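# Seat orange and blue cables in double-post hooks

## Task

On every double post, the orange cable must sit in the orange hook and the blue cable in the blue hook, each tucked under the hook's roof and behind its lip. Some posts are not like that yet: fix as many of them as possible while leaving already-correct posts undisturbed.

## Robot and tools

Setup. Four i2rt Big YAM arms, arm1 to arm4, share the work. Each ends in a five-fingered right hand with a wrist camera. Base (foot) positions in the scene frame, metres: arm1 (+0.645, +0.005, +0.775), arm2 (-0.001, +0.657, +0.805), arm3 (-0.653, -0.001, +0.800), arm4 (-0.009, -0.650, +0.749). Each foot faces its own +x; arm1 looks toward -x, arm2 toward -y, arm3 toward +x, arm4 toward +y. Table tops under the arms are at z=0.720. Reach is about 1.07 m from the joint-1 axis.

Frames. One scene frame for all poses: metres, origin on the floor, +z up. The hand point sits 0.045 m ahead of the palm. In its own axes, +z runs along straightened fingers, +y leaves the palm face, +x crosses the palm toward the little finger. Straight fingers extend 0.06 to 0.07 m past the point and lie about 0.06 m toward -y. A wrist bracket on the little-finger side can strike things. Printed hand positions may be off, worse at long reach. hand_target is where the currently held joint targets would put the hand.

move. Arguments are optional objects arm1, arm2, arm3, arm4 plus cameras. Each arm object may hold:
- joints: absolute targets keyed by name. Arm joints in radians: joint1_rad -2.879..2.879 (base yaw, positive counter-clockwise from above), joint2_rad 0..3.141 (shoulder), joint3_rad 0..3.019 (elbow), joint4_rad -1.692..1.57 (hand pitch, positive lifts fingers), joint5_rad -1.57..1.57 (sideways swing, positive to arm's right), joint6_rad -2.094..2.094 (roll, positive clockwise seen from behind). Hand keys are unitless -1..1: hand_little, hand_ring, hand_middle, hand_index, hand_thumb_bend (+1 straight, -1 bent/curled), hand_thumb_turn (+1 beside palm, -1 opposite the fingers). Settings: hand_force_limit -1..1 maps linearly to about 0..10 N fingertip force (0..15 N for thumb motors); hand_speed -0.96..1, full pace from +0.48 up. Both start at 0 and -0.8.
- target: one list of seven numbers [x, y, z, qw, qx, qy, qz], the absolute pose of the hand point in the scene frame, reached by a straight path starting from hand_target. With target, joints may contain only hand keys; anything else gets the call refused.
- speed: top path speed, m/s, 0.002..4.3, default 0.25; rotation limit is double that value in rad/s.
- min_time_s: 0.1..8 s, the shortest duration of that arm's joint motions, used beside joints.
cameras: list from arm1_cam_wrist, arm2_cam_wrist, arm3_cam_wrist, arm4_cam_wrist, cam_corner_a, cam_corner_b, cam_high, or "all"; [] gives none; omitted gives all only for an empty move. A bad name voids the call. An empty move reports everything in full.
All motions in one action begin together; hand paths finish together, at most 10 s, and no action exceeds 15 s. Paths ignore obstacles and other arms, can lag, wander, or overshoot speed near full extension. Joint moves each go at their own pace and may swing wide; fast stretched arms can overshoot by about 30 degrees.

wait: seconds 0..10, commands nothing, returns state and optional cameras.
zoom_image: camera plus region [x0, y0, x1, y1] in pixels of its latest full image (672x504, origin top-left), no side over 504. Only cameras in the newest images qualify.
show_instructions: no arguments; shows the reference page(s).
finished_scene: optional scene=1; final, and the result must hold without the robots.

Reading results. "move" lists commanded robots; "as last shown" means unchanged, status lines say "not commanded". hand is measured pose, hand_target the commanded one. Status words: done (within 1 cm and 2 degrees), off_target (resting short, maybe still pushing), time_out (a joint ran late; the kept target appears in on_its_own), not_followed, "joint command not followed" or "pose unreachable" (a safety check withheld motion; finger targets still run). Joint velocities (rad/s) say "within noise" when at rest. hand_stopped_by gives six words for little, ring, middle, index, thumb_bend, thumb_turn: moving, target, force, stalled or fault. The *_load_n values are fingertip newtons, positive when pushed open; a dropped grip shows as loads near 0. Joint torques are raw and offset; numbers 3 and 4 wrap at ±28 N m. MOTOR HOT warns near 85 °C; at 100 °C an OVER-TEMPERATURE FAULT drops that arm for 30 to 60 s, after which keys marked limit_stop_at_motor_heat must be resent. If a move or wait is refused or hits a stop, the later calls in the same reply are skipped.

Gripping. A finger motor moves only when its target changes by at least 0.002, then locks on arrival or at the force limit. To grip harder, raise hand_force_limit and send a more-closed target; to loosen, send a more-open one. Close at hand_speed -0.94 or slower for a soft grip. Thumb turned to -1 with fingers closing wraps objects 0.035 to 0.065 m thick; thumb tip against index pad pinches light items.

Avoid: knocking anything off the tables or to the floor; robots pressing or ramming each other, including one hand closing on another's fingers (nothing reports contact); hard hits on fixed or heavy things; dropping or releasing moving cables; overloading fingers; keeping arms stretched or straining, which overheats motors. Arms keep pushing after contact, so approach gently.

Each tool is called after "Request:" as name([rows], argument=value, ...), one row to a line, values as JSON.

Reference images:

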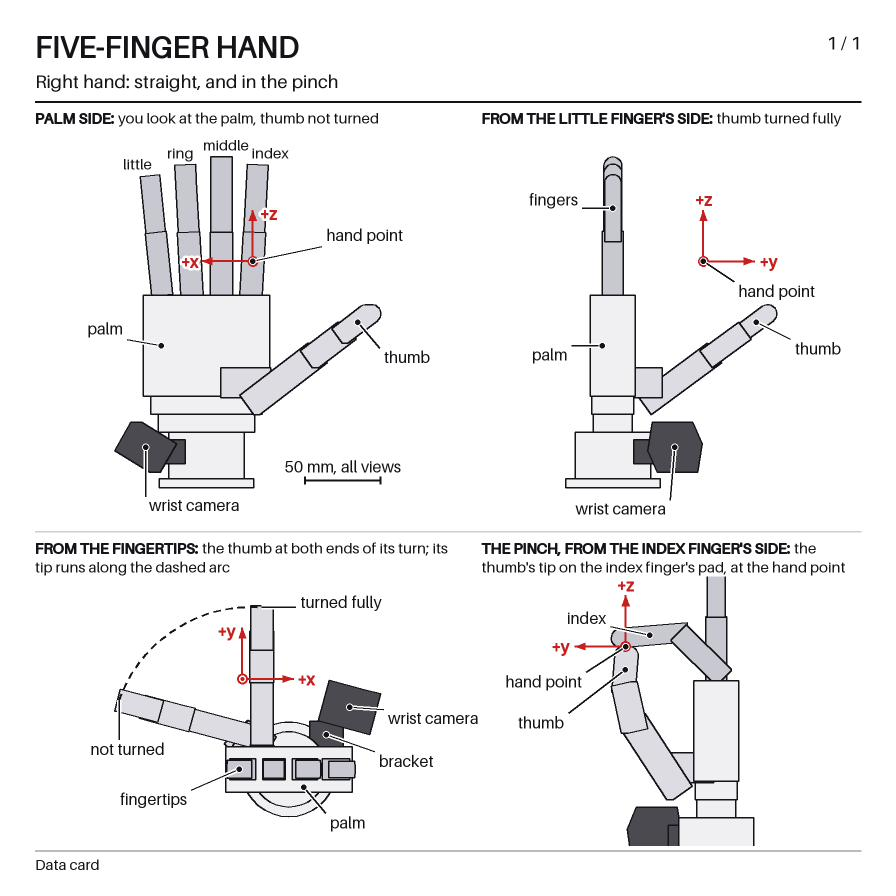

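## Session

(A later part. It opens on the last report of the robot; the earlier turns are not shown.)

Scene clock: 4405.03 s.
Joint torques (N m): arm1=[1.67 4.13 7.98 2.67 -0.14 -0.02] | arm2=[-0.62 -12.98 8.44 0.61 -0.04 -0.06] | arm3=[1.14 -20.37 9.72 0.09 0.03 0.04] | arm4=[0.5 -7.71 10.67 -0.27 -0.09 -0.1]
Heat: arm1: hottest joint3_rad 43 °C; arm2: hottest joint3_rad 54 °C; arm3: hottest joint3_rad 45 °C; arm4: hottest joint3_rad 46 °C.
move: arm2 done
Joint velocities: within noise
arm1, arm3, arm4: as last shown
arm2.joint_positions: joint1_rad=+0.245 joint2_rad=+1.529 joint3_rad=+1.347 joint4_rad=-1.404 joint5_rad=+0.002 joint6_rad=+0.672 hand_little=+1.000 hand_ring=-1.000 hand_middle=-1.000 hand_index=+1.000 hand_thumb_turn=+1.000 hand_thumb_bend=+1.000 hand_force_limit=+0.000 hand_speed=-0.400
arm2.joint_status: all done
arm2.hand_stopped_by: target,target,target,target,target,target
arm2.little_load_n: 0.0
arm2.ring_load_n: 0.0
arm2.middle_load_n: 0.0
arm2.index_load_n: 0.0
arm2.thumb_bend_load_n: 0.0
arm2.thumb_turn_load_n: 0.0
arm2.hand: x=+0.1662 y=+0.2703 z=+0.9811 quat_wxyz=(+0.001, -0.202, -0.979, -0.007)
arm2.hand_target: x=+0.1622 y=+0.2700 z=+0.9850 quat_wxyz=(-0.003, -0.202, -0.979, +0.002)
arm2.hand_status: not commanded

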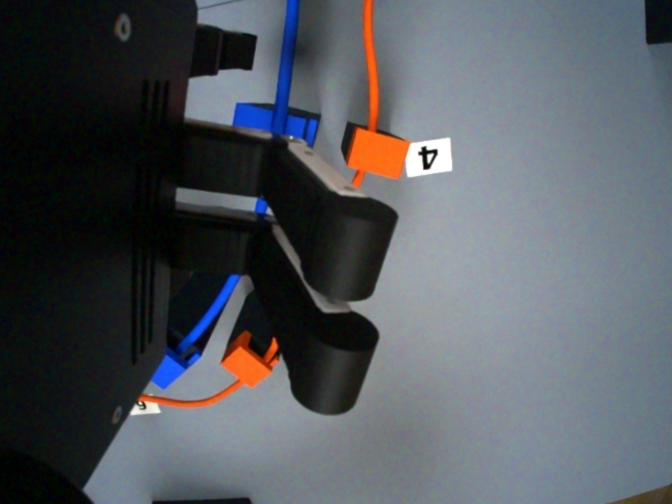

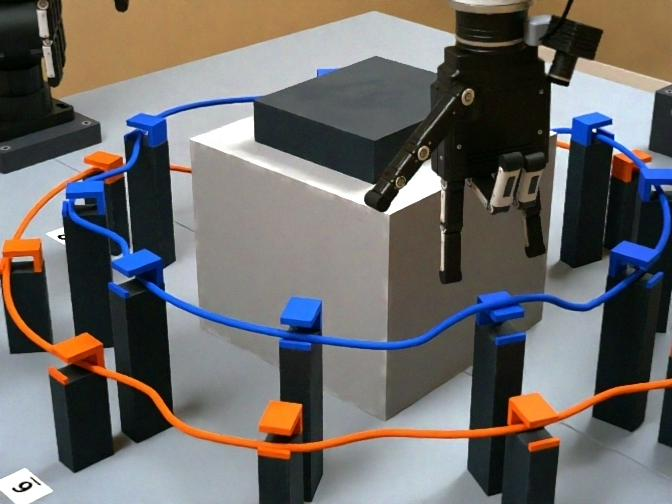

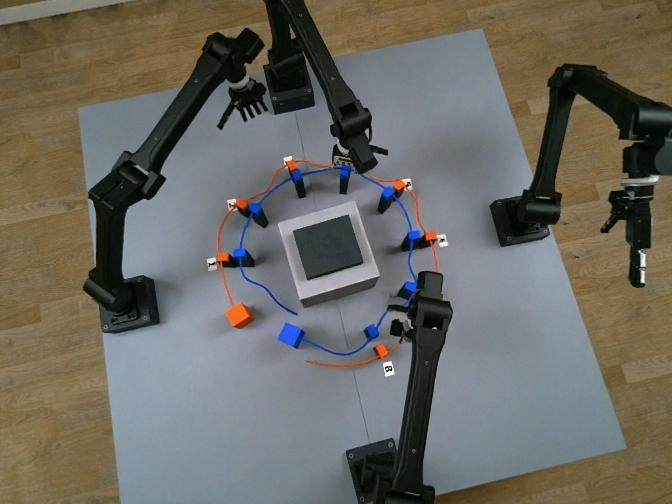

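Request:
move(arm2={"joints": {"joint1_rad": 0.229, "joint2_rad": 1.553, "joint4_rad": -1.380, "joint6_rad": 0.657}, "min_time_s": 0.5}, cameras=["cam_corner_a", "cam_corner_b", "cam_high"])

Request:
zoom_image(camera="cam_corner_a", region=[130, 0, 250, 90])

Request:
zoom_image(camera="cam_corner_b", region=[430, 220, 570, 360])

Request:
zoom_image(camera="cam_high", region=[325, 150, 370, 185])

Scene clock: 4488.23 s.
Joint torques (N m): arm1=[1.67 4.01 7.94 2.67 -0.13 -0.02] | arm2=[-0.03 -10.93 8.36 0.49 -0.06 -0.08] | arm3=[1.26 -20.6 9.61 0.13 -0.01 0.01] | arm4=[0.38 -7.88 10.69 -0.23 -0.08 -0.09]
Heat: arm1: hottest joint3_rad 43 °C; arm2: hottest joint3_rad 52 °C; arm3: hottest joint3_rad 45 °C; arm4: hottest joint3_rad 47 °C.
move: arm2 done
Joint velocities: within noise
arm1, arm3, arm4: as last shown
arm2.joint_positions: joint1_rad=+0.239 joint2_rad=+1.544 joint3_rad=+1.347 joint4_rad=-1.389 joint5_rad=+0.002 joint6_rad=+0.665 hand_little=+1.000 hand_ring=-1.000 hand_middle=-1.000 hand_index=+1.000 hand_thumb_turn=+1.000 hand_thumb_bend=+1.000 hand_force_limit=+0.000 hand_speed=-0.400
arm2.joint_status: all done
arm2.hand_stopped_by: target,target,target,target,target,target
arm2.little_load_n: 0.0
arm2.ring_load_n: 0.0
arm2.middle_load_n: 0.0
arm2.index_load_n: 0.0
arm2.thumb_bend_load_n: 0.0
arm2.thumb_turn_load_n: 0.0
arm2.hand: x=+0.1651 y=+0.2653 z=+0.9746 quat_wxyz=(+0.001, -0.201, -0.980, -0.007)
arm2.hand_target: x=+0.1607 y=+0.2637 z=+0.9684 quat_wxyz=(+0.003, -0.202, -0.979, -0.010)
arm2.hand_status: not commanded

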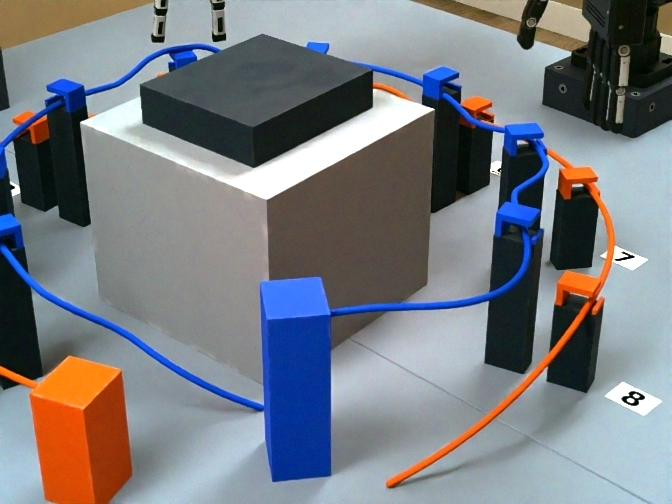

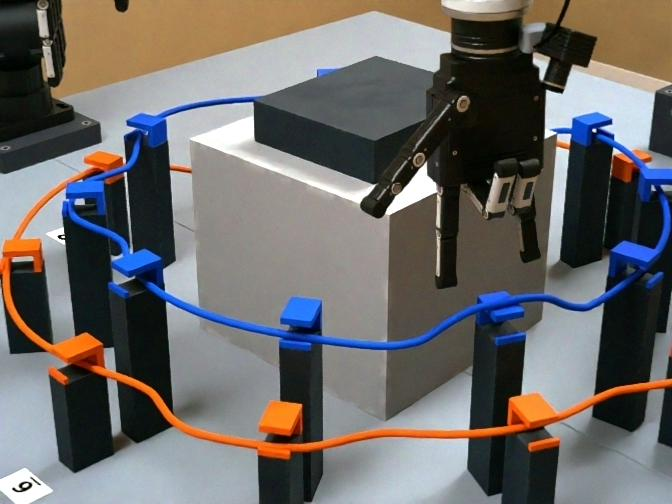

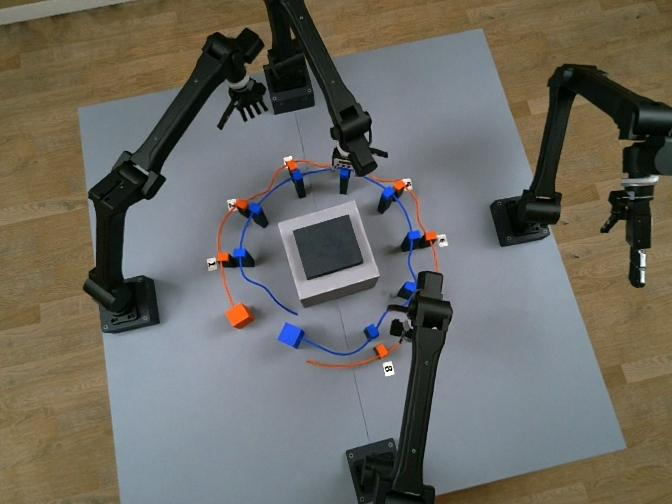

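Scaled by 4.200.

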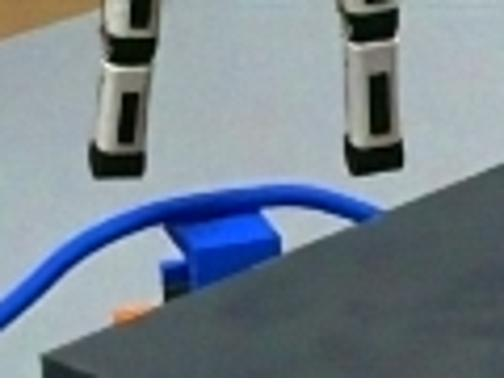

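Scaled by 3.600.

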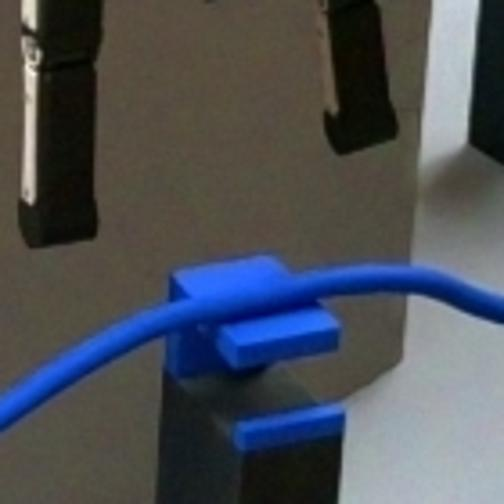

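Scaled by 11.200.

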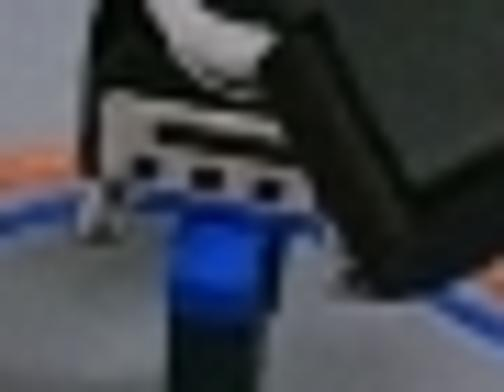

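Request:
move(arm2={"joints": {"joint2_rad": 1.587, "joint3_rad": 1.258, "joint4_rad": -1.264}, "min_time_s": 1.0}, cameras=["cam_corner_a", "cam_corner_b", "cam_high"])

Request:
zoom_image(camera="cam_corner_a", region=[130, 0, 250, 90])

Request:
zoom_image(camera="cam_corner_b", region=[430, 220, 570, 360])

Request:
zoom_image(camera="cam_high", region=[325, 150, 370, 185])

Scene clock: 4553.07 s.
Joint torques (N m): arm1=[1.67 4.07 7.98 2.67 -0.13 -0.02] | arm2=[-0.38 -10.99 8.29 0.57 -0.05 -0.09] | arm3=[1.38 -20.72 9.61 0.02 0.01 0.02] | arm4=[0.5 -8.06 10.63 -0.28 -0.09 -0.09]
Heat: arm1: hottest joint3_rad 43 °C; arm2: hottest joint3_rad 51 °C; arm3: hottest joint3_rad 45 °C; arm4: hottest joint3_rad 47 °C.
move: arm2 done
Joint velocities: within noise
arm1, arm3, arm4: as last shown
arm2.joint_positions: joint1_rad=+0.239 joint2_rad=+1.578 joint3_rad=+1.265 joint4_rad=-1.273 joint5_rad=+0.002 joint6_rad=+0.665 hand_little=+1.000 hand_ring=-1.000 hand_middle=-1.000 hand_index=+1.000 hand_thumb_turn=+1.000 hand_thumb_bend=+1.000 hand_force_limit=+0.000 hand_speed=-0.400
arm2.joint_status: all done
arm2.hand_stopped_by: target,target,target,target,target,target
arm2.little_load_n: 0.0
arm2.ring_load_n: 0.0
arm2.middle_load_n: 0.0
arm2.index_load_n: 0.0
arm2.thumb_bend_load_n: -0.5
arm2.thumb_turn_load_n: 0.0
arm2.hand: x=+0.1659 y=+0.2635 z=+0.9298 quat_wxyz=(+0.001, -0.201, -0.980, -0.006)
arm2.hand_target: x=+0.1613 y=+0.2626 z=+0.9234 quat_wxyz=(+0.003, -0.202, -0.979, -0.010)
arm2.hand_status: not commanded

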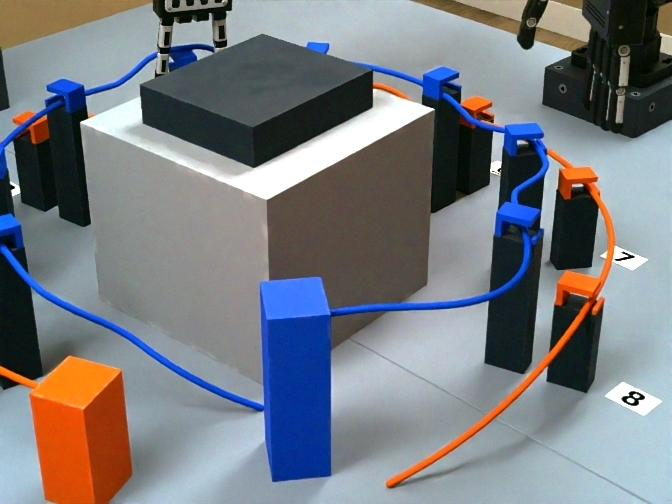

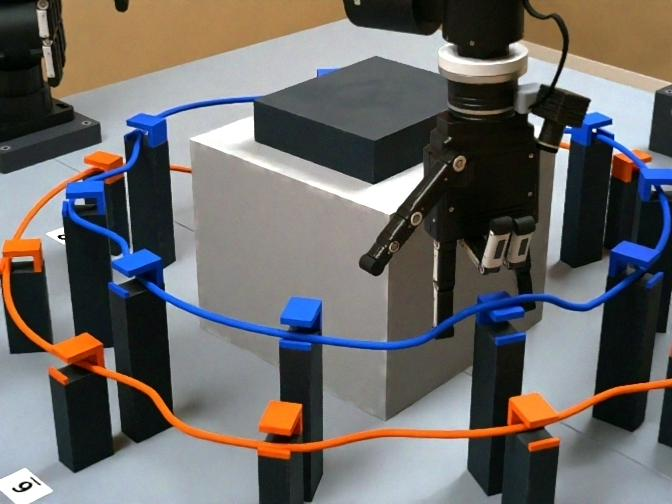

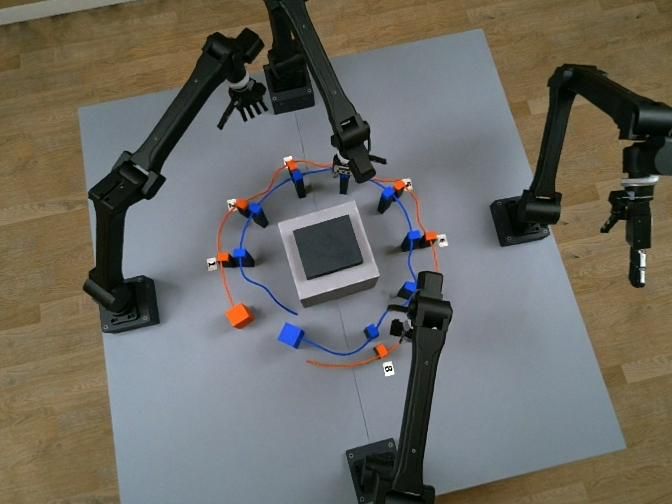

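Scaled by 4.200.

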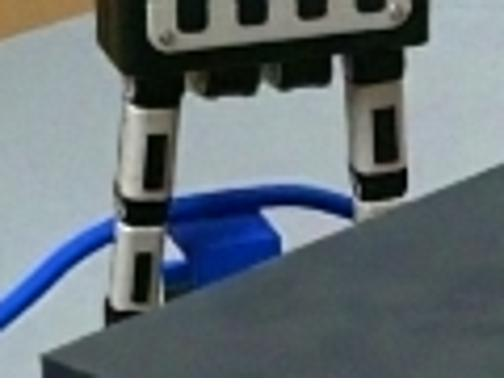

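Scaled by 3.600.

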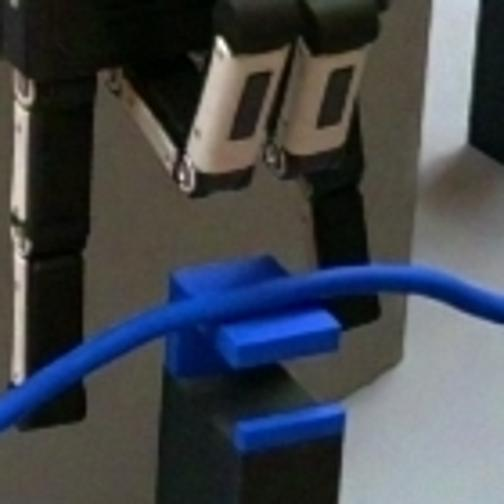

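Scaled by 11.200.

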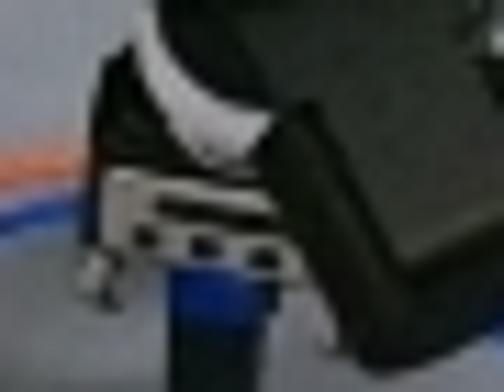

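Request:
move(arm2={"joints": {"joint1_rad": 0.272, "joint2_rad": 1.529, "joint3_rad": 1.2245, "joint4_rad": -1.264, "joint6_rad": 0.696}, "min_time_s": 1.0}, cameras=["cam_corner_a", "cam_corner_b", "cam_high"])

Request:
zoom_image(camera="cam_corner_a", region=[130, 0, 250, 90])

Request:
zoom_image(camera="cam_corner_b", region=[430, 220, 570, 360])

Request:
zoom_image(camera="cam_high", region=[325, 150, 370, 185])

Scene clock: 4571.90 s.
Joint torques (N m): arm1=[1.61 3.96 7.97 2.65 -0.13 -0.02] | arm2=[0.5 -12.98 8.09 0.77 -0.08 0.09] | arm3=[1.08 -20.25 9.65 0.18 0 0.02] | arm4=[0.38 -7.88 10.69 -0.27 -0.07 -0.1]
Heat: arm1: hottest joint3_rad 43 °C; arm2: hottest joint3_rad 50 °C; arm3: hottest joint3_rad 45 °C; arm4: hottest joint3_rad 47 °C.
move: arm2 done
Joint velocities: within noise
arm1, arm3, arm4: as last shown
arm2.joint_positions: joint1_rad=+0.262 joint2_rad=+1.543 joint3_rad=+1.233 joint4_rad=-1.272 joint5_rad=+0.002 joint6_rad=+0.688 hand_little=+1.000 hand_ring=-1.000 hand_middle=-1.000 hand_index=+1.000 hand_thumb_turn=+1.000 hand_thumb_bend=+1.000 hand_force_limit=+0.000 hand_speed=-0.400
arm2.joint_status: all done
arm2.hand_stopped_by: target,target,target,target,target,target
arm2.little_load_n: 0.0
arm2.ring_load_n: 0.0
arm2.middle_load_n: 0.0
arm2.index_load_n: 0.0
arm2.thumb_bend_load_n: 0.0
arm2.thumb_turn_load_n: 0.0
arm2.hand: x=+0.1724 y=+0.2779 z=+0.9327 quat_wxyz=(+0.001, -0.201, -0.980, -0.005)
arm2.hand_target: x=+0.1759 y=+0.2801 z=+0.9353 quat_wxyz=(-0.002, -0.200, -0.980, +0.001)
arm2.hand_status: not commanded
arm4.ring_load_n: -0.5

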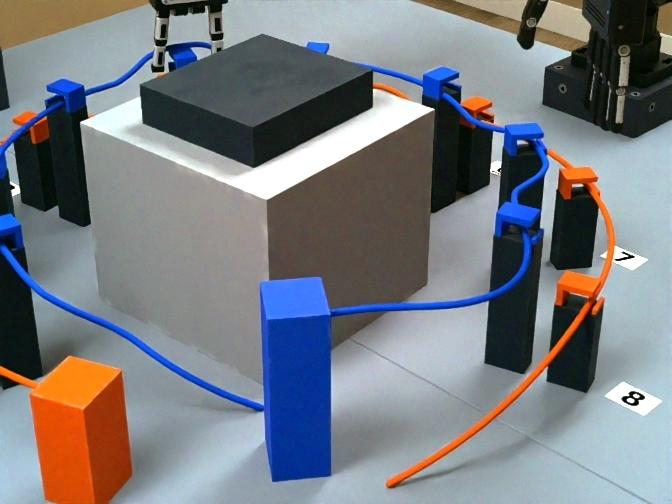

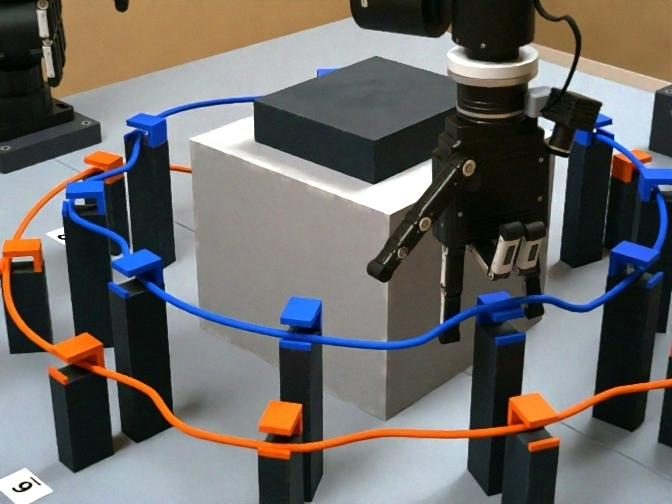

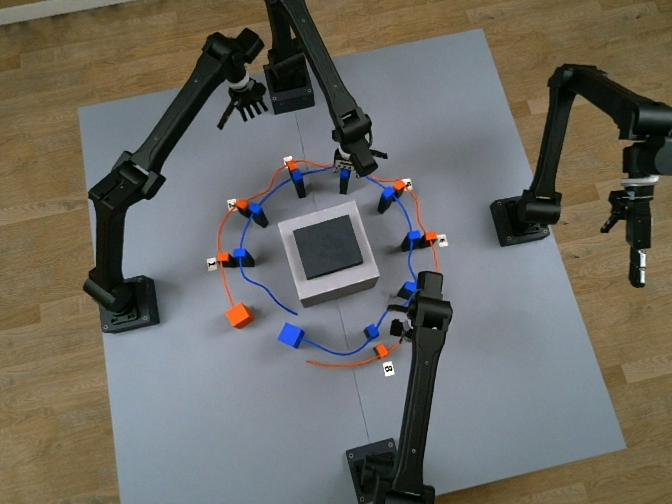

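Scaled by 4.200.

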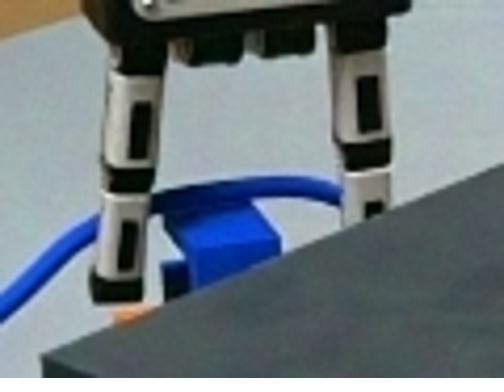

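Scaled by 3.600.

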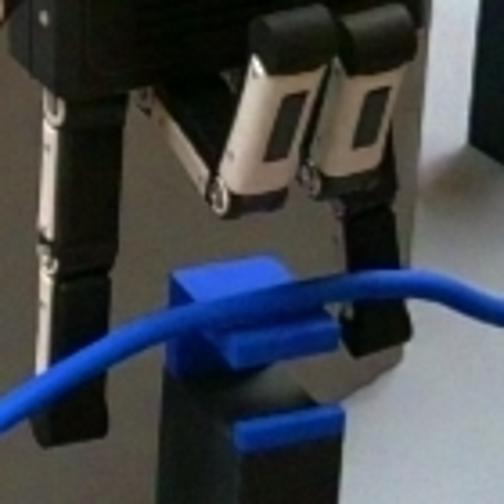

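Scaled by 11.200.

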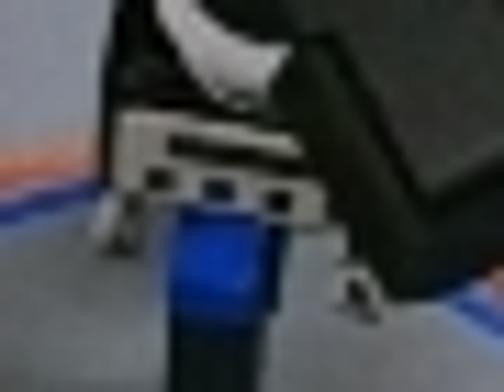

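Request:
zoom_image(camera="cam_corner_b", region=[450, 260, 550, 360])

Request:
zoom_image(camera="cam_corner_a", region=[150, 25, 230, 85])

Scaled by 5.040.

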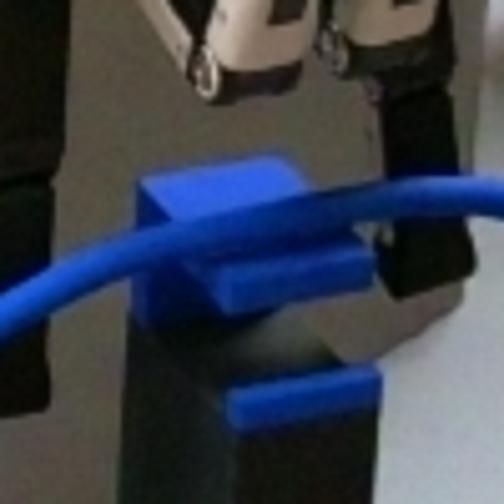

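Scaled by 6.300.

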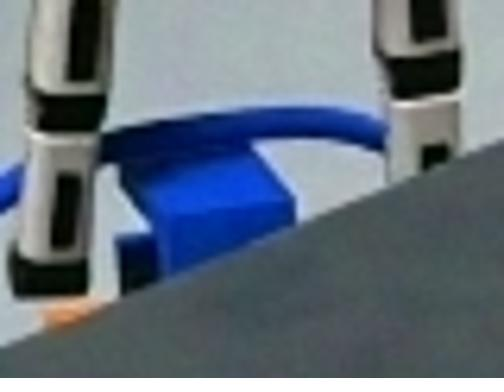

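Request:
move(arm2={"joints": {"joint1_rad": 0.282, "joint2_rad": 1.514, "joint3_rad": 1.2035, "joint4_rad": -1.262, "joint6_rad": 0.706}, "min_time_s": 0.6}, cameras=["cam_corner_a", "cam_corner_b", "arm2_cam_wrist"])

Request:
zoom_image(camera="cam_corner_a", region=[150, 25, 230, 85])

Request:
zoom_image(camera="cam_corner_b", region=[450, 260, 550, 360])

Scene clock: 4592.40 s.
Joint torques (N m): arm1=[1.67 4.01 7.97 2.67 -0.13 -0.02] | arm2=[0.91 -13.04 8.09 0.62 -0.05 0.09] | arm3=[1.38 -20.54 9.73 -0.02 -0.02 0.02] | arm4=[0.44 -7.94 10.58 -0.2 -0.08 -0.09]
Heat: arm1: hottest joint3_rad 43 °C; arm2: hottest joint3_rad 49 °C; arm3: hottest joint3_rad 45 °C; arm4: hottest joint3_rad 47 °C.
move: arm2 done
Joint velocities: within noise
arm1, arm3, arm4: as last shown
arm2.joint_positions: joint1_rad=+0.272 joint2_rad=+1.530 joint3_rad=+1.212 joint4_rad=-1.270 joint5_rad=+0.002 joint6_rad=+0.699 hand_little=+1.000 hand_ring=-1.000 hand_middle=-1.000 hand_index=+1.000 hand_thumb_turn=+1.000 hand_thumb_bend=+1.000 hand_force_limit=+0.000 hand_speed=-0.400
arm2.joint_status: all done
arm2.hand_stopped_by: target,target,target,target,target,target
arm2.little_load_n: 0.0
arm2.ring_load_n: 0.0
arm2.middle_load_n: 0.0
arm2.index_load_n: 0.0
arm2.thumb_bend_load_n: 0.0
arm2.thumb_turn_load_n: 0.0
arm2.hand: x=+0.1745 y=+0.2858 z=+0.9309 quat_wxyz=(+0.002, -0.202, -0.979, -0.007)
arm2.hand_target: x=+0.1781 y=+0.2885 z=+0.9339 quat_wxyz=(-0.001, -0.200, -0.980, -0.001)
arm2.hand_status: not commanded
arm4.ring_load_n: 0.0
pictures: arm2_cam_wrist, cam_corner_a, cam_corner_b

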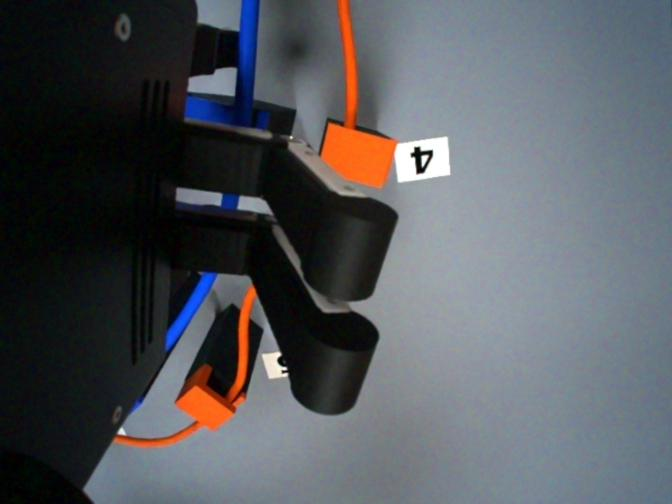

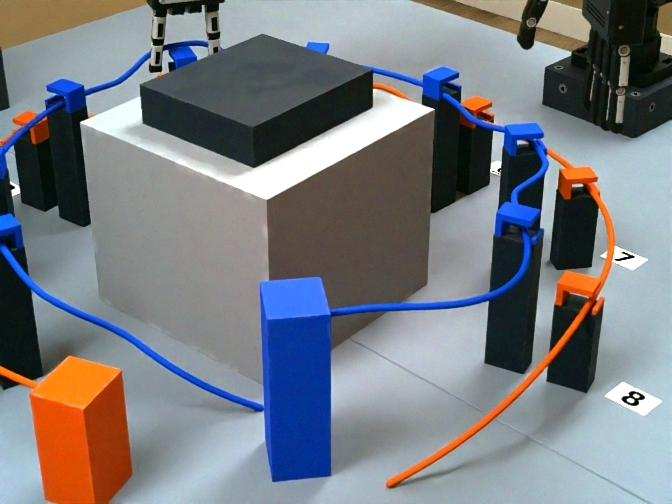

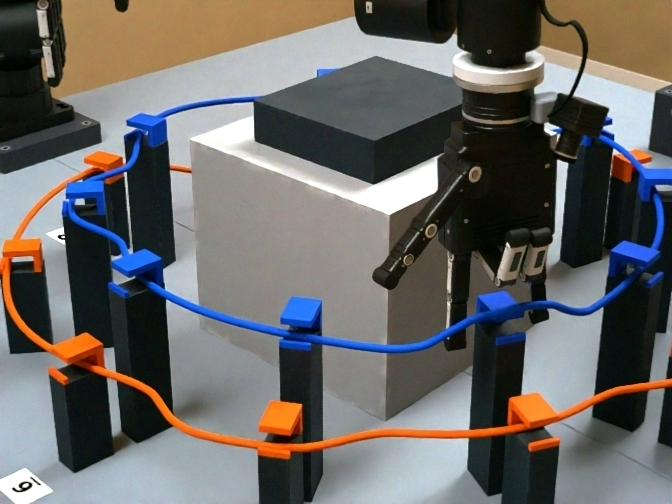

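Scaled by 6.300.

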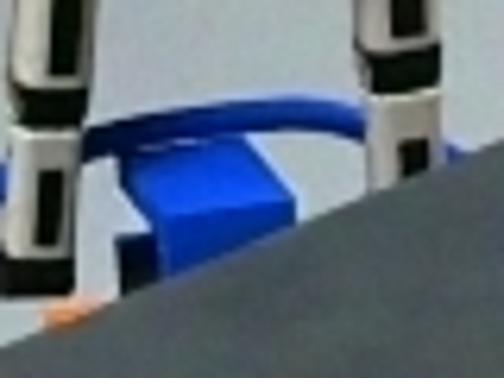

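Scaled by 5.040.

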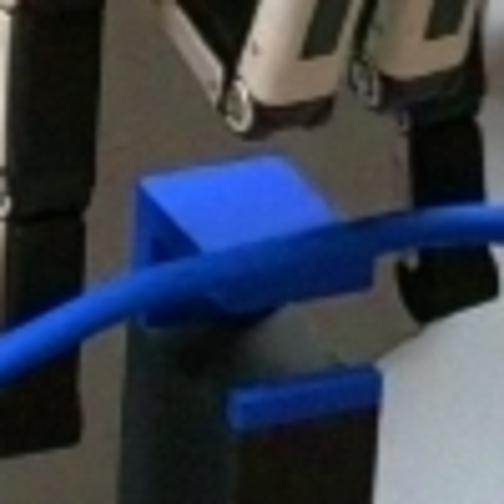

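Request:
move(arm2={"joints": {"joint2_rad": 1.537}, "min_time_s": 0.2})

Request:
move(arm2={"joints": {"joint2_rad": 1.560, "joint3_rad": 1.1785, "joint4_rad": -1.214}, "min_time_s": 0.8}, cameras=["cam_corner_a", "cam_corner_b", "arm2_cam_wrist"])

Request:
zoom_image(camera="cam_corner_a", region=[150, 25, 230, 85])

Request:
zoom_image(camera="cam_corner_b", region=[450, 260, 550, 360])

Scene clock: 4629.00 s.
Joint torques (N m): arm1=[1.67 4.01 7.98 2.67 -0.13 -0.02] | arm2=[0.97 -10.46 7.98 0.58 -0.05 0.08] | arm3=[1.73 -20.37 9.59 0.03 0.02 0.05] | arm4=[0.62 -7.94 10.7 -0.23 -0.08 -0.08]
Heat: arm1: hottest joint3_rad 43 °C; arm2: hottest joint3_rad 49 °C; arm3: hottest joint3_rad 45 °C; arm4: hottest joint3_rad 47 °C.
move: arm2 done
Joint velocities: within noise
arm1, arm3, arm4: as last shown
arm2.joint_positions: joint1_rad=+0.272 joint2_rad=+1.530 joint3_rad=+1.212 joint4_rad=-1.270 joint5_rad=+0.002 joint6_rad=+0.699 hand_little=+1.000 hand_ring=-1.000 hand_middle=-1.000 hand_index=+1.000 hand_thumb_turn=+1.000 hand_thumb_bend=+1.000 hand_force_limit=+0.000 hand_speed=-0.400
arm2.joint_status: all done
arm2.hand_stopped_by: target,target,target,target,target,target
arm2.little_load_n: 0.0
arm2.ring_load_n: 0.5
arm2.middle_load_n: 0.0
arm2.index_load_n: 0.0
arm2.thumb_bend_load_n: 0.0
arm2.thumb_turn_load_n: 0.0
arm2.hand: x=+0.1745 y=+0.2858 z=+0.9309 quat_wxyz=(+0.002, -0.202, -0.979, -0.007)
arm2.hand_target: x=+0.1781 y=+0.2886 z=+0.9251 quat_wxyz=(+0.004, -0.200, -0.980, -0.011)
arm2.hand_status: not commanded
arm4.ring_load_n: 0.5
pictures: none

Scene clock: 4630.13 s.
Joint torques (N m): arm1=[1.61 4.07 7.98 2.66 -0.14 -0.02] | arm2=[0.91 -10.34 8.05 0.62 -0.09 0.08] | arm3=[1.26 -20.95 9.62 0.16 0.04 0.02] | arm4=[0.38 -7.65 10.66 -0.24 -0.08 -0.09]
Heat: arm1: hottest joint3_rad 43 °C; arm2: hottest joint3_rad 49 °C; arm3: hottest joint3_rad 45 °C; arm4: hottest joint3_rad 47 °C.
move: arm2 done
Joint velocities: within noise
arm1, arm3: as last shown
arm2.joint_positions: joint1_rad=+0.272 joint2_rad=+1.550 joint3_rad=+1.186 joint4_rad=-1.223 joint5_rad=+0.002 joint6_rad=+0.699 hand_little=+1.000 hand_ring=-1.000 hand_middle=-1.000 hand_index=+1.000 hand_thumb_turn=+1.000 hand_thumb_bend=+1.000 hand_force_limit=+0.000 hand_speed=-0.400
arm2.joint_status: all done
arm2.hand_stopped_by: target,target,target,target,target,target
arm2.little_load_n: 0.0
arm2.ring_load_n: 0.0
arm2.middle_load_n: 0.0
arm2.index_load_n: 0.0
arm2.thumb_bend_load_n: 0.0
arm2.thumb_turn_load_n: 0.0
arm2.hand: x=+0.1751 y=+0.2840 z=+0.9133 quat_wxyz=(+0.002, -0.202, -0.979, -0.007)
arm2.hand_target: x=+0.1789 y=+0.2864 z=+0.9066 quat_wxyz=(+0.004, -0.200, -0.980, -0.011)
arm2.hand_status: not commanded
arm4.joint_positions: joint1_rad=-0.459 joint2_rad=+1.444 joint3_rad=+1.504 joint4_rad=-1.642 joint5_rad=-0.001 joint6_rad=+1.824 hand_little=+1.000 hand_ring=+1.000 hand_middle=+1.000 hand_index=+1.000 hand_thumb_turn=-1.000 hand_thumb_bend=+0.300 hand_force_limit=-0.300 hand_speed=-0.550
arm4.joint_status: not commanded
arm4.hand_stopped_by: target,target,target,target,target,target
arm4.little_load_n: 0.0
arm4.ring_load_n: 0.0
arm4.middle_load_n: 0.5
arm4.index_load_n: 0.0
arm4.thumb_bend_load_n: 0.0
arm4.thumb_turn_load_n: 0.0
arm4.hand: x=+0.1370 y=-0.2058 z=+1.0169 quat_wxyz=(+0.004, +0.431, -0.902, +0.005)
arm4.hand_target: x=+0.1411 y=-0.2027 z=+1.0425 quat_wxyz=(-0.014, +0.434, -0.901, -0.012)
arm4.hand_status: not commanded
pictures: arm2_cam_wrist, cam_corner_a, cam_corner_b

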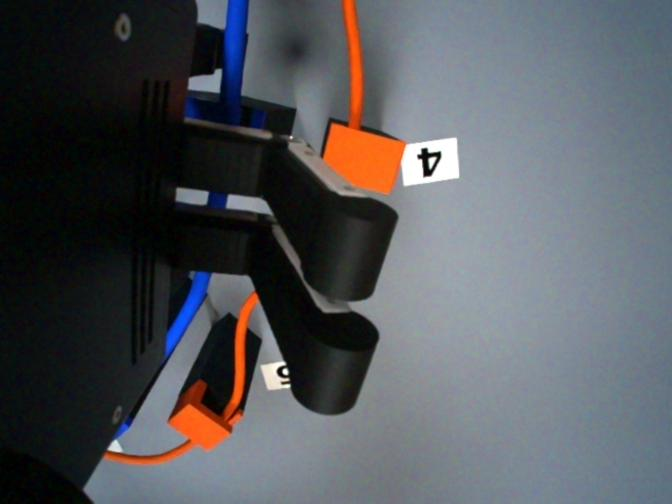

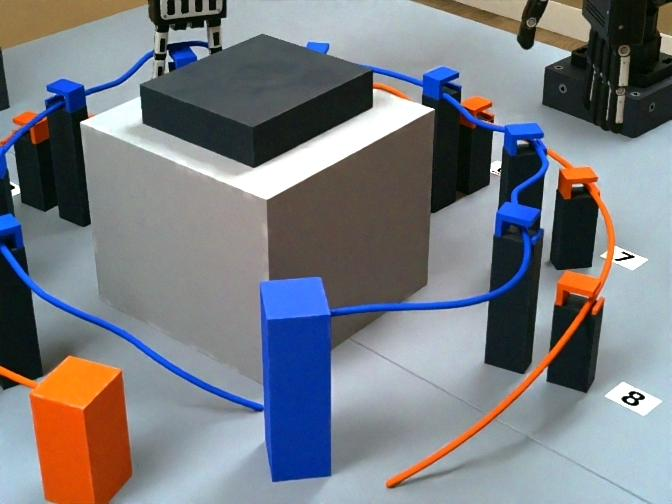

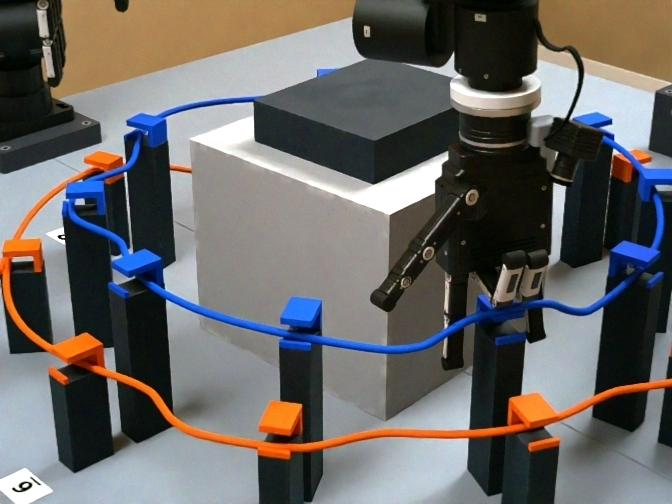

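Scaled by 6.300.

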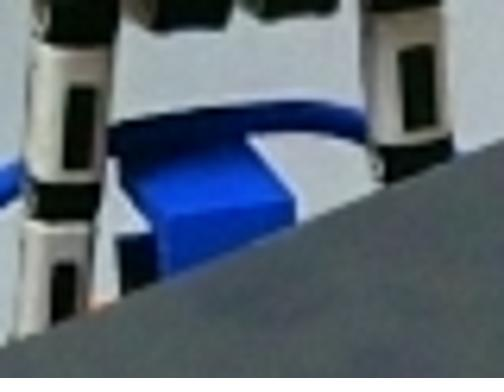

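Scaled by 5.040.

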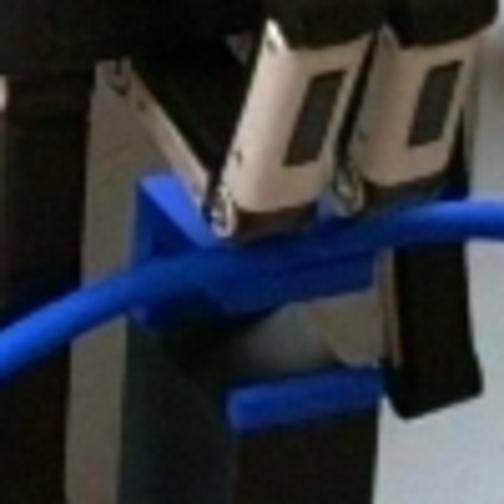

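Request:
move(arm2={"joints": {"joint1_rad": 0.289, "joint3_rad": 1.159, "joint4_rad": -1.195, "joint6_rad": 0.712}, "min_time_s": 0.5}, cameras=["cam_corner_a", "cam_corner_b", "cam_high"])

Request:
zoom_image(camera="cam_corner_a", region=[150, 25, 230, 85])

Request:
zoom_image(camera="cam_corner_b", region=[450, 260, 550, 360])

Scene clock: 4661.50 s.
Joint torques (N m): arm1=[1.61 4.01 7.95 2.67 -0.13 -0.01] | arm2=[0.97 -9.47 7.88 0.54 -0.04 0.06] | arm3=[1.26 -20.31 9.55 0.16 0.04 0] | arm4=[0.32 -7.77 10.61 -0.25 -0.07 -0.09]
Heat: arm1: hottest joint3_rad 43 °C; arm2: hottest joint3_rad 48 °C; arm3: hottest joint3_rad 45 °C; arm4: hottest joint3_rad 47 °C.
move: arm2 done
Joint velocities: within noise
arm1.joint_positions: joint1_rad=+1.291 joint2_rad=+0.580 joint3_rad=+1.344 joint4_rad=-1.200 joint5_rad=-0.178 joint6_rad=-1.263 hand_little=+1.000 hand_ring=+1.000 hand_middle=+1.000 hand_index=+1.000 hand_thumb_turn=+1.000 hand_thumb_bend=+1.000 hand_force_limit=+0.000 hand_speed=-0.800
arm1.joint_status: not commanded
arm1.hand_stopped_by: target,target,target,target,target,target
arm1.little_load_n: 0.0
arm1.ring_load_n: 0.0
arm1.middle_load_n: 0.0
arm1.index_load_n: 0.0
arm1.thumb_bend_load_n: 0.0
arm1.thumb_turn_load_n: 0.0
arm1.hand: x=+0.5519 y=-0.2216 z=+1.2760 quat_wxyz=(-0.326, -0.423, +0.726, -0.435)
arm1.hand_target: x=+0.5544 y=-0.2212 z=+1.2855 quat_wxyz=(-0.330, -0.424, +0.718, -0.442)
arm1.hand_status: not commanded
arm2.joint_positions: joint1_rad=+0.279 joint2_rad=+1.550 joint3_rad=+1.167 joint4_rad=-1.203 joint5_rad=+0.002 joint6_rad=+0.705 hand_little=+1.000 hand_ring=-1.000 hand_middle=-1.000 hand_index=+1.000 hand_thumb_turn=+1.000 hand_thumb_bend=+1.000 hand_force_limit=+0.000 hand_speed=-0.400
arm2.joint_status: all done
arm2.hand_stopped_by: target,target,target,target,target,target
arm2.little_load_n: 0.0
arm2.ring_load_n: 0.0
arm2.middle_load_n: 0.0
arm2.index_load_n: 0.0
arm2.thumb_bend_load_n: -0.5
arm2.thumb_turn_load_n: 0.0
arm2.hand: x=+0.1772 y=+0.2873 z=+0.9065 quat_wxyz=(+0.002, -0.201, -0.980, -0.007)
arm2.hand_target: x=+0.1808 y=+0.2903 z=+0.8997 quat_wxyz=(+0.004, -0.200, -0.980, -0.011)
arm2.hand_status: not commanded
arm3.joint_positions: joint1_rad=+0.719 joint2_rad=+2.199 joint3_rad=+2.416 joint4_rad=-1.673 joint5_rad=+0.005 joint6_rad=-1.047 hand_little=+1.000 hand_ring=+1.000 hand_middle=+1.000 hand_index=+1.000 hand_thumb_turn=+1.000 hand_thumb_bend=+1.000 hand_force_limit=+0.000 hand_speed=-0.700
arm3.joint_status: not commanded
arm3.hand_stopped_by: target,target,target,target,target,target
arm3.little_load_n: 0.0
arm3.ring_load_n: 0.0
arm3.middle_load_n: 0.0
arm3.index_load_n: 0.0
arm3.thumb_bend_load_n: 0.0
arm3.thumb_turn_load_n: 0.0
arm3.hand: x=-0.1435 y=+0.3965 z=+1.0125 quat_wxyz=(-0.033, +0.993, +0.099, +0.052)
arm3.hand_target: x=-0.1406 y=+0.3995 z=+1.0194 quat_wxyz=(-0.038, +0.993, +0.093, +0.060)
arm3.hand_status: not commanded
arm4: as last shown
arm4.middle_load_n: 0.0
arm4.thumb_turn_load_n: 0.5

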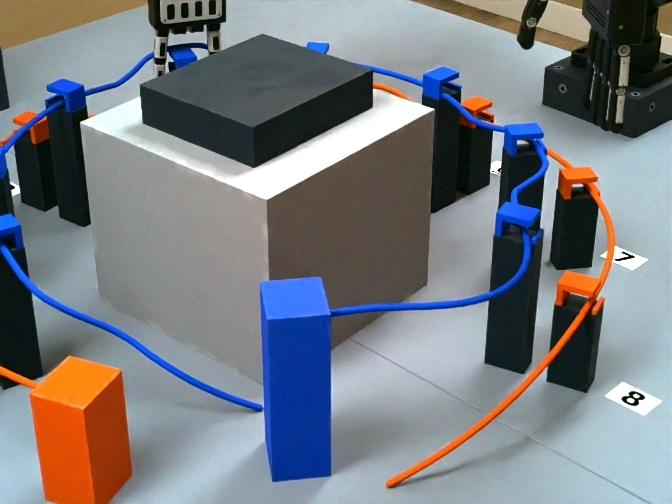

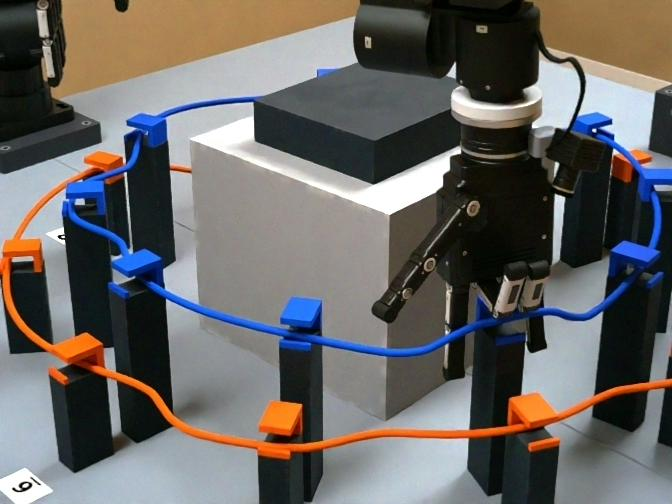

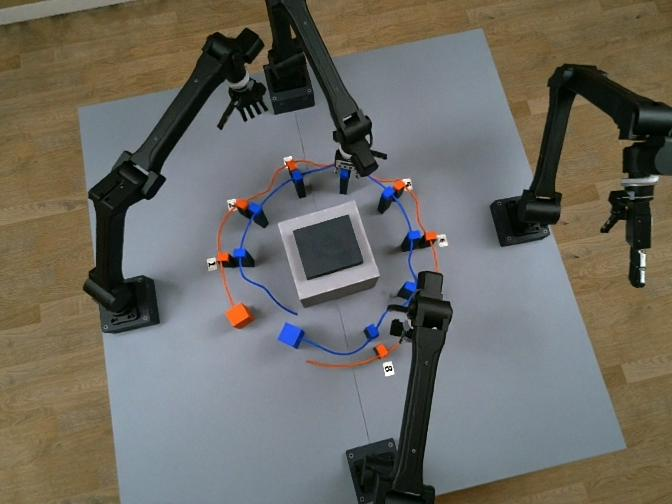

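Scaled by 6.300.

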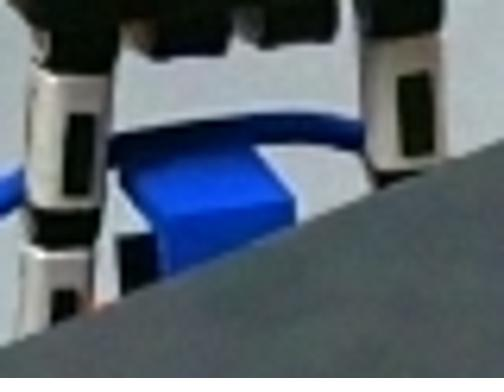

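Scaled by 5.040.

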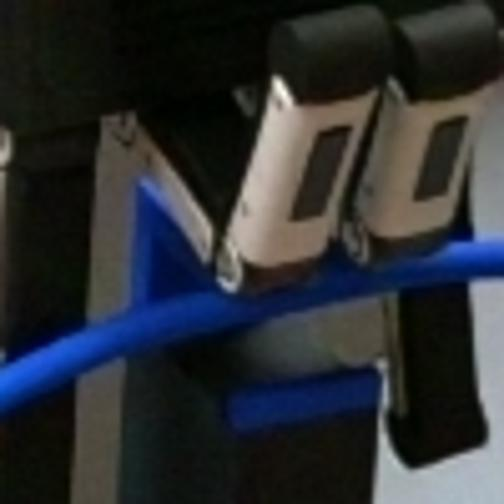

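Request:
move(cameras=["cam_corner_a","cam_corner_b"])

Scene clock: 4684.73 s.
Joint torques (N m): arm1=[1.67 4.13 7.97 2.66 -0.13 -0.02] | arm2=[0.91 -10.34 7.86 0.54 -0.04 0.06] | arm3=[1.79 -20.48 9.61 0.17 0.04 0.02] | arm4=[0.5 -8 10.61 -0.2 -0.07 -0.1]
Heat: arm1: hottest joint3_rad 43 °C; arm2: hottest joint3_rad 49 °C; arm3: hottest joint3_rad 45 °C; arm4: hottest joint3_rad 47 °C.
Joint velocities: within noise
arm1.joint_positions: joint1_rad=+1.291 joint2_rad=+0.580 joint3_rad=+1.344 joint4_rad=-1.200 joint5_rad=-0.178 joint6_rad=-1.263 hand_little=+1.000 hand_ring=+1.000 hand_middle=+1.000 hand_index=+1.000 hand_thumb_turn=+1.000 hand_thumb_bend=+1.000 hand_force_limit=+0.000 hand_speed=-0.800
arm1.joint_status: not commanded
arm1.hand_stopped_by: target,target,target,target,target,target
arm1.little_load_n: 0.0
arm1.ring_load_n: 0.0
arm1.middle_load_n: 0.0
arm1.index_load_n: 0.0
arm1.thumb_bend_load_n: 0.0
arm1.thumb_turn_load_n: 0.0
arm1.hand: x=+0.5519 y=-0.2216 z=+1.2760 quat_wxyz=(-0.326, -0.423, +0.726, -0.435) (m; scene frame)
arm1.hand_target: x=+0.5544 y=-0.2212 z=+1.2855 quat_wxyz=(-0.330, -0.424, +0.718, -0.442) (m; scene frame)
arm1.hand_status: not commanded
arm2.joint_positions: joint1_rad=+0.279 joint2_rad=+1.550 joint3_rad=+1.167 joint4_rad=-1.203 joint5_rad=+0.002 joint6_rad=+0.705 hand_little=+1.000 hand_ring=-1.000 hand_middle=-1.000 hand_index=+1.000 hand_thumb_turn=+1.000 hand_thumb_bend=+1.000 hand_force_limit=+0.000 hand_speed=-0.400
arm2.joint_status: all done
arm2.hand_stopped_by: target,target,target,target,target,target
arm2.little_load_n: 0.0
arm2.ring_load_n: 0.0
arm2.middle_load_n: 0.0
arm2.index_load_n: 0.0
arm2.thumb_bend_load_n: 0.0
arm2.thumb_turn_load_n: 0.0
arm2.hand: x=+0.1773 y=+0.2873 z=+0.9065 quat_wxyz=(+0.002, -0.201, -0.980, -0.007) (m; scene frame)
arm2.hand_target: x=+0.1808 y=+0.2902 z=+0.8997 quat_wxyz=(+0.004, -0.200, -0.980, -0.011) (m; scene frame)
arm2.hand_status: not commanded
arm3.joint_positions: joint1_rad=+0.719 joint2_rad=+2.199 joint3_rad=+2.416 joint4_rad=-1.673 joint5_rad=+0.005 joint6_rad=-1.047 hand_little=+1.000 hand_ring=+1.000 hand_middle=+1.000 hand_index=+1.000 hand_thumb_turn=+1.000 hand_thumb_bend=+1.000 hand_force_limit=+0.000 hand_speed=-0.700
arm3.joint_status: not commanded
arm3.hand_stopped_by: target,target,target,target,target,target
arm3.little_load_n: 0.0
arm3.ring_load_n: 0.0
arm3.middle_load_n: 0.5
arm3.index_load_n: 0.5
arm3.thumb_bend_load_n: 0.0
arm3.thumb_turn_load_n: 0.0
arm3.hand: x=-0.1435 y=+0.3965 z=+1.0125 quat_wxyz=(-0.033, +0.993, +0.099, +0.052) (m; scene frame)
arm3.hand_target: x=-0.1406 y=+0.3995 z=+1.0194 quat_wxyz=(-0.038, +0.993, +0.093, +0.060) (m; scene frame)
arm3.hand_status: not commanded
arm4.joint_positions: joint1_rad=-0.459 joint2_rad=+1.444 joint3_rad=+1.504 joint4_rad=-1.642 joint5_rad=-0.001 joint6_rad=+1.824 hand_little=+1.000 hand_ring=+1.000 hand_middle=+1.000 hand_index=+1.000 hand_thumb_turn=-1.000 hand_thumb_bend=+0.300 hand_force_limit=-0.300 hand_speed=-0.550
arm4.joint_status: not commanded
arm4.hand_stopped_by: target,target,target,target,target,target
arm4.little_load_n: 0.0
arm4.ring_load_n: 0.0
arm4.middle_load_n: 0.0
arm4.index_load_n: 0.0
arm4.thumb_bend_load_n: 0.0
arm4.thumb_turn_load_n: 0.0
arm4.hand: x=+0.1370 y=-0.2058 z=+1.0169 quat_wxyz=(+0.004, +0.431, -0.902, +0.005) (m; scene frame)
arm4.hand_target: x=+0.1411 y=-0.2027 z=+1.0425 quat_wxyz=(-0.014, +0.434, -0.901, -0.012) (m; scene frame)
arm4.hand_status: not commanded
pictures: cam_corner_a, cam_corner_b

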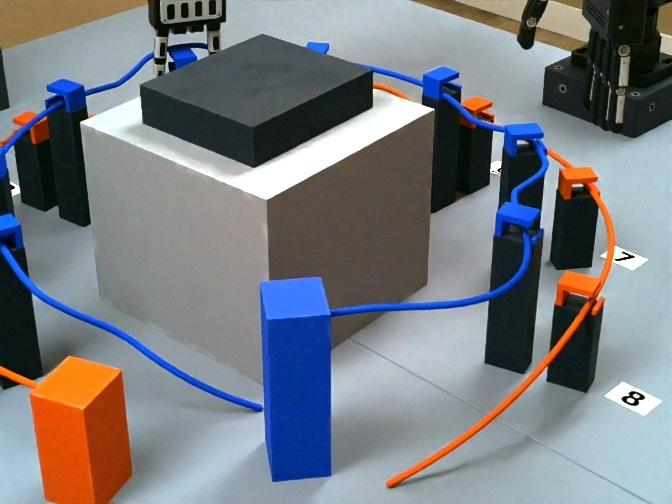

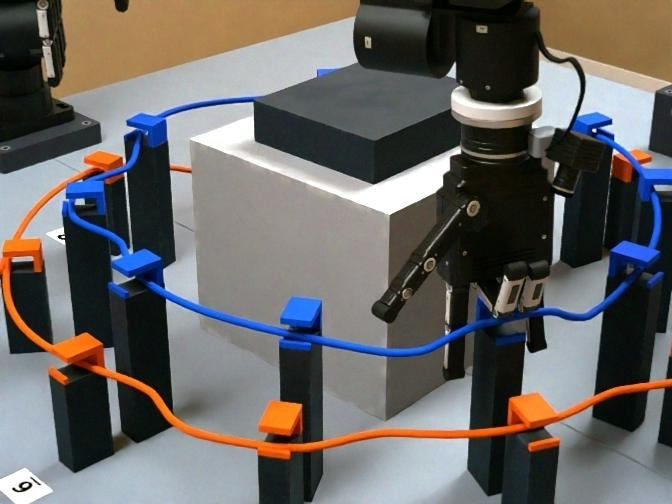

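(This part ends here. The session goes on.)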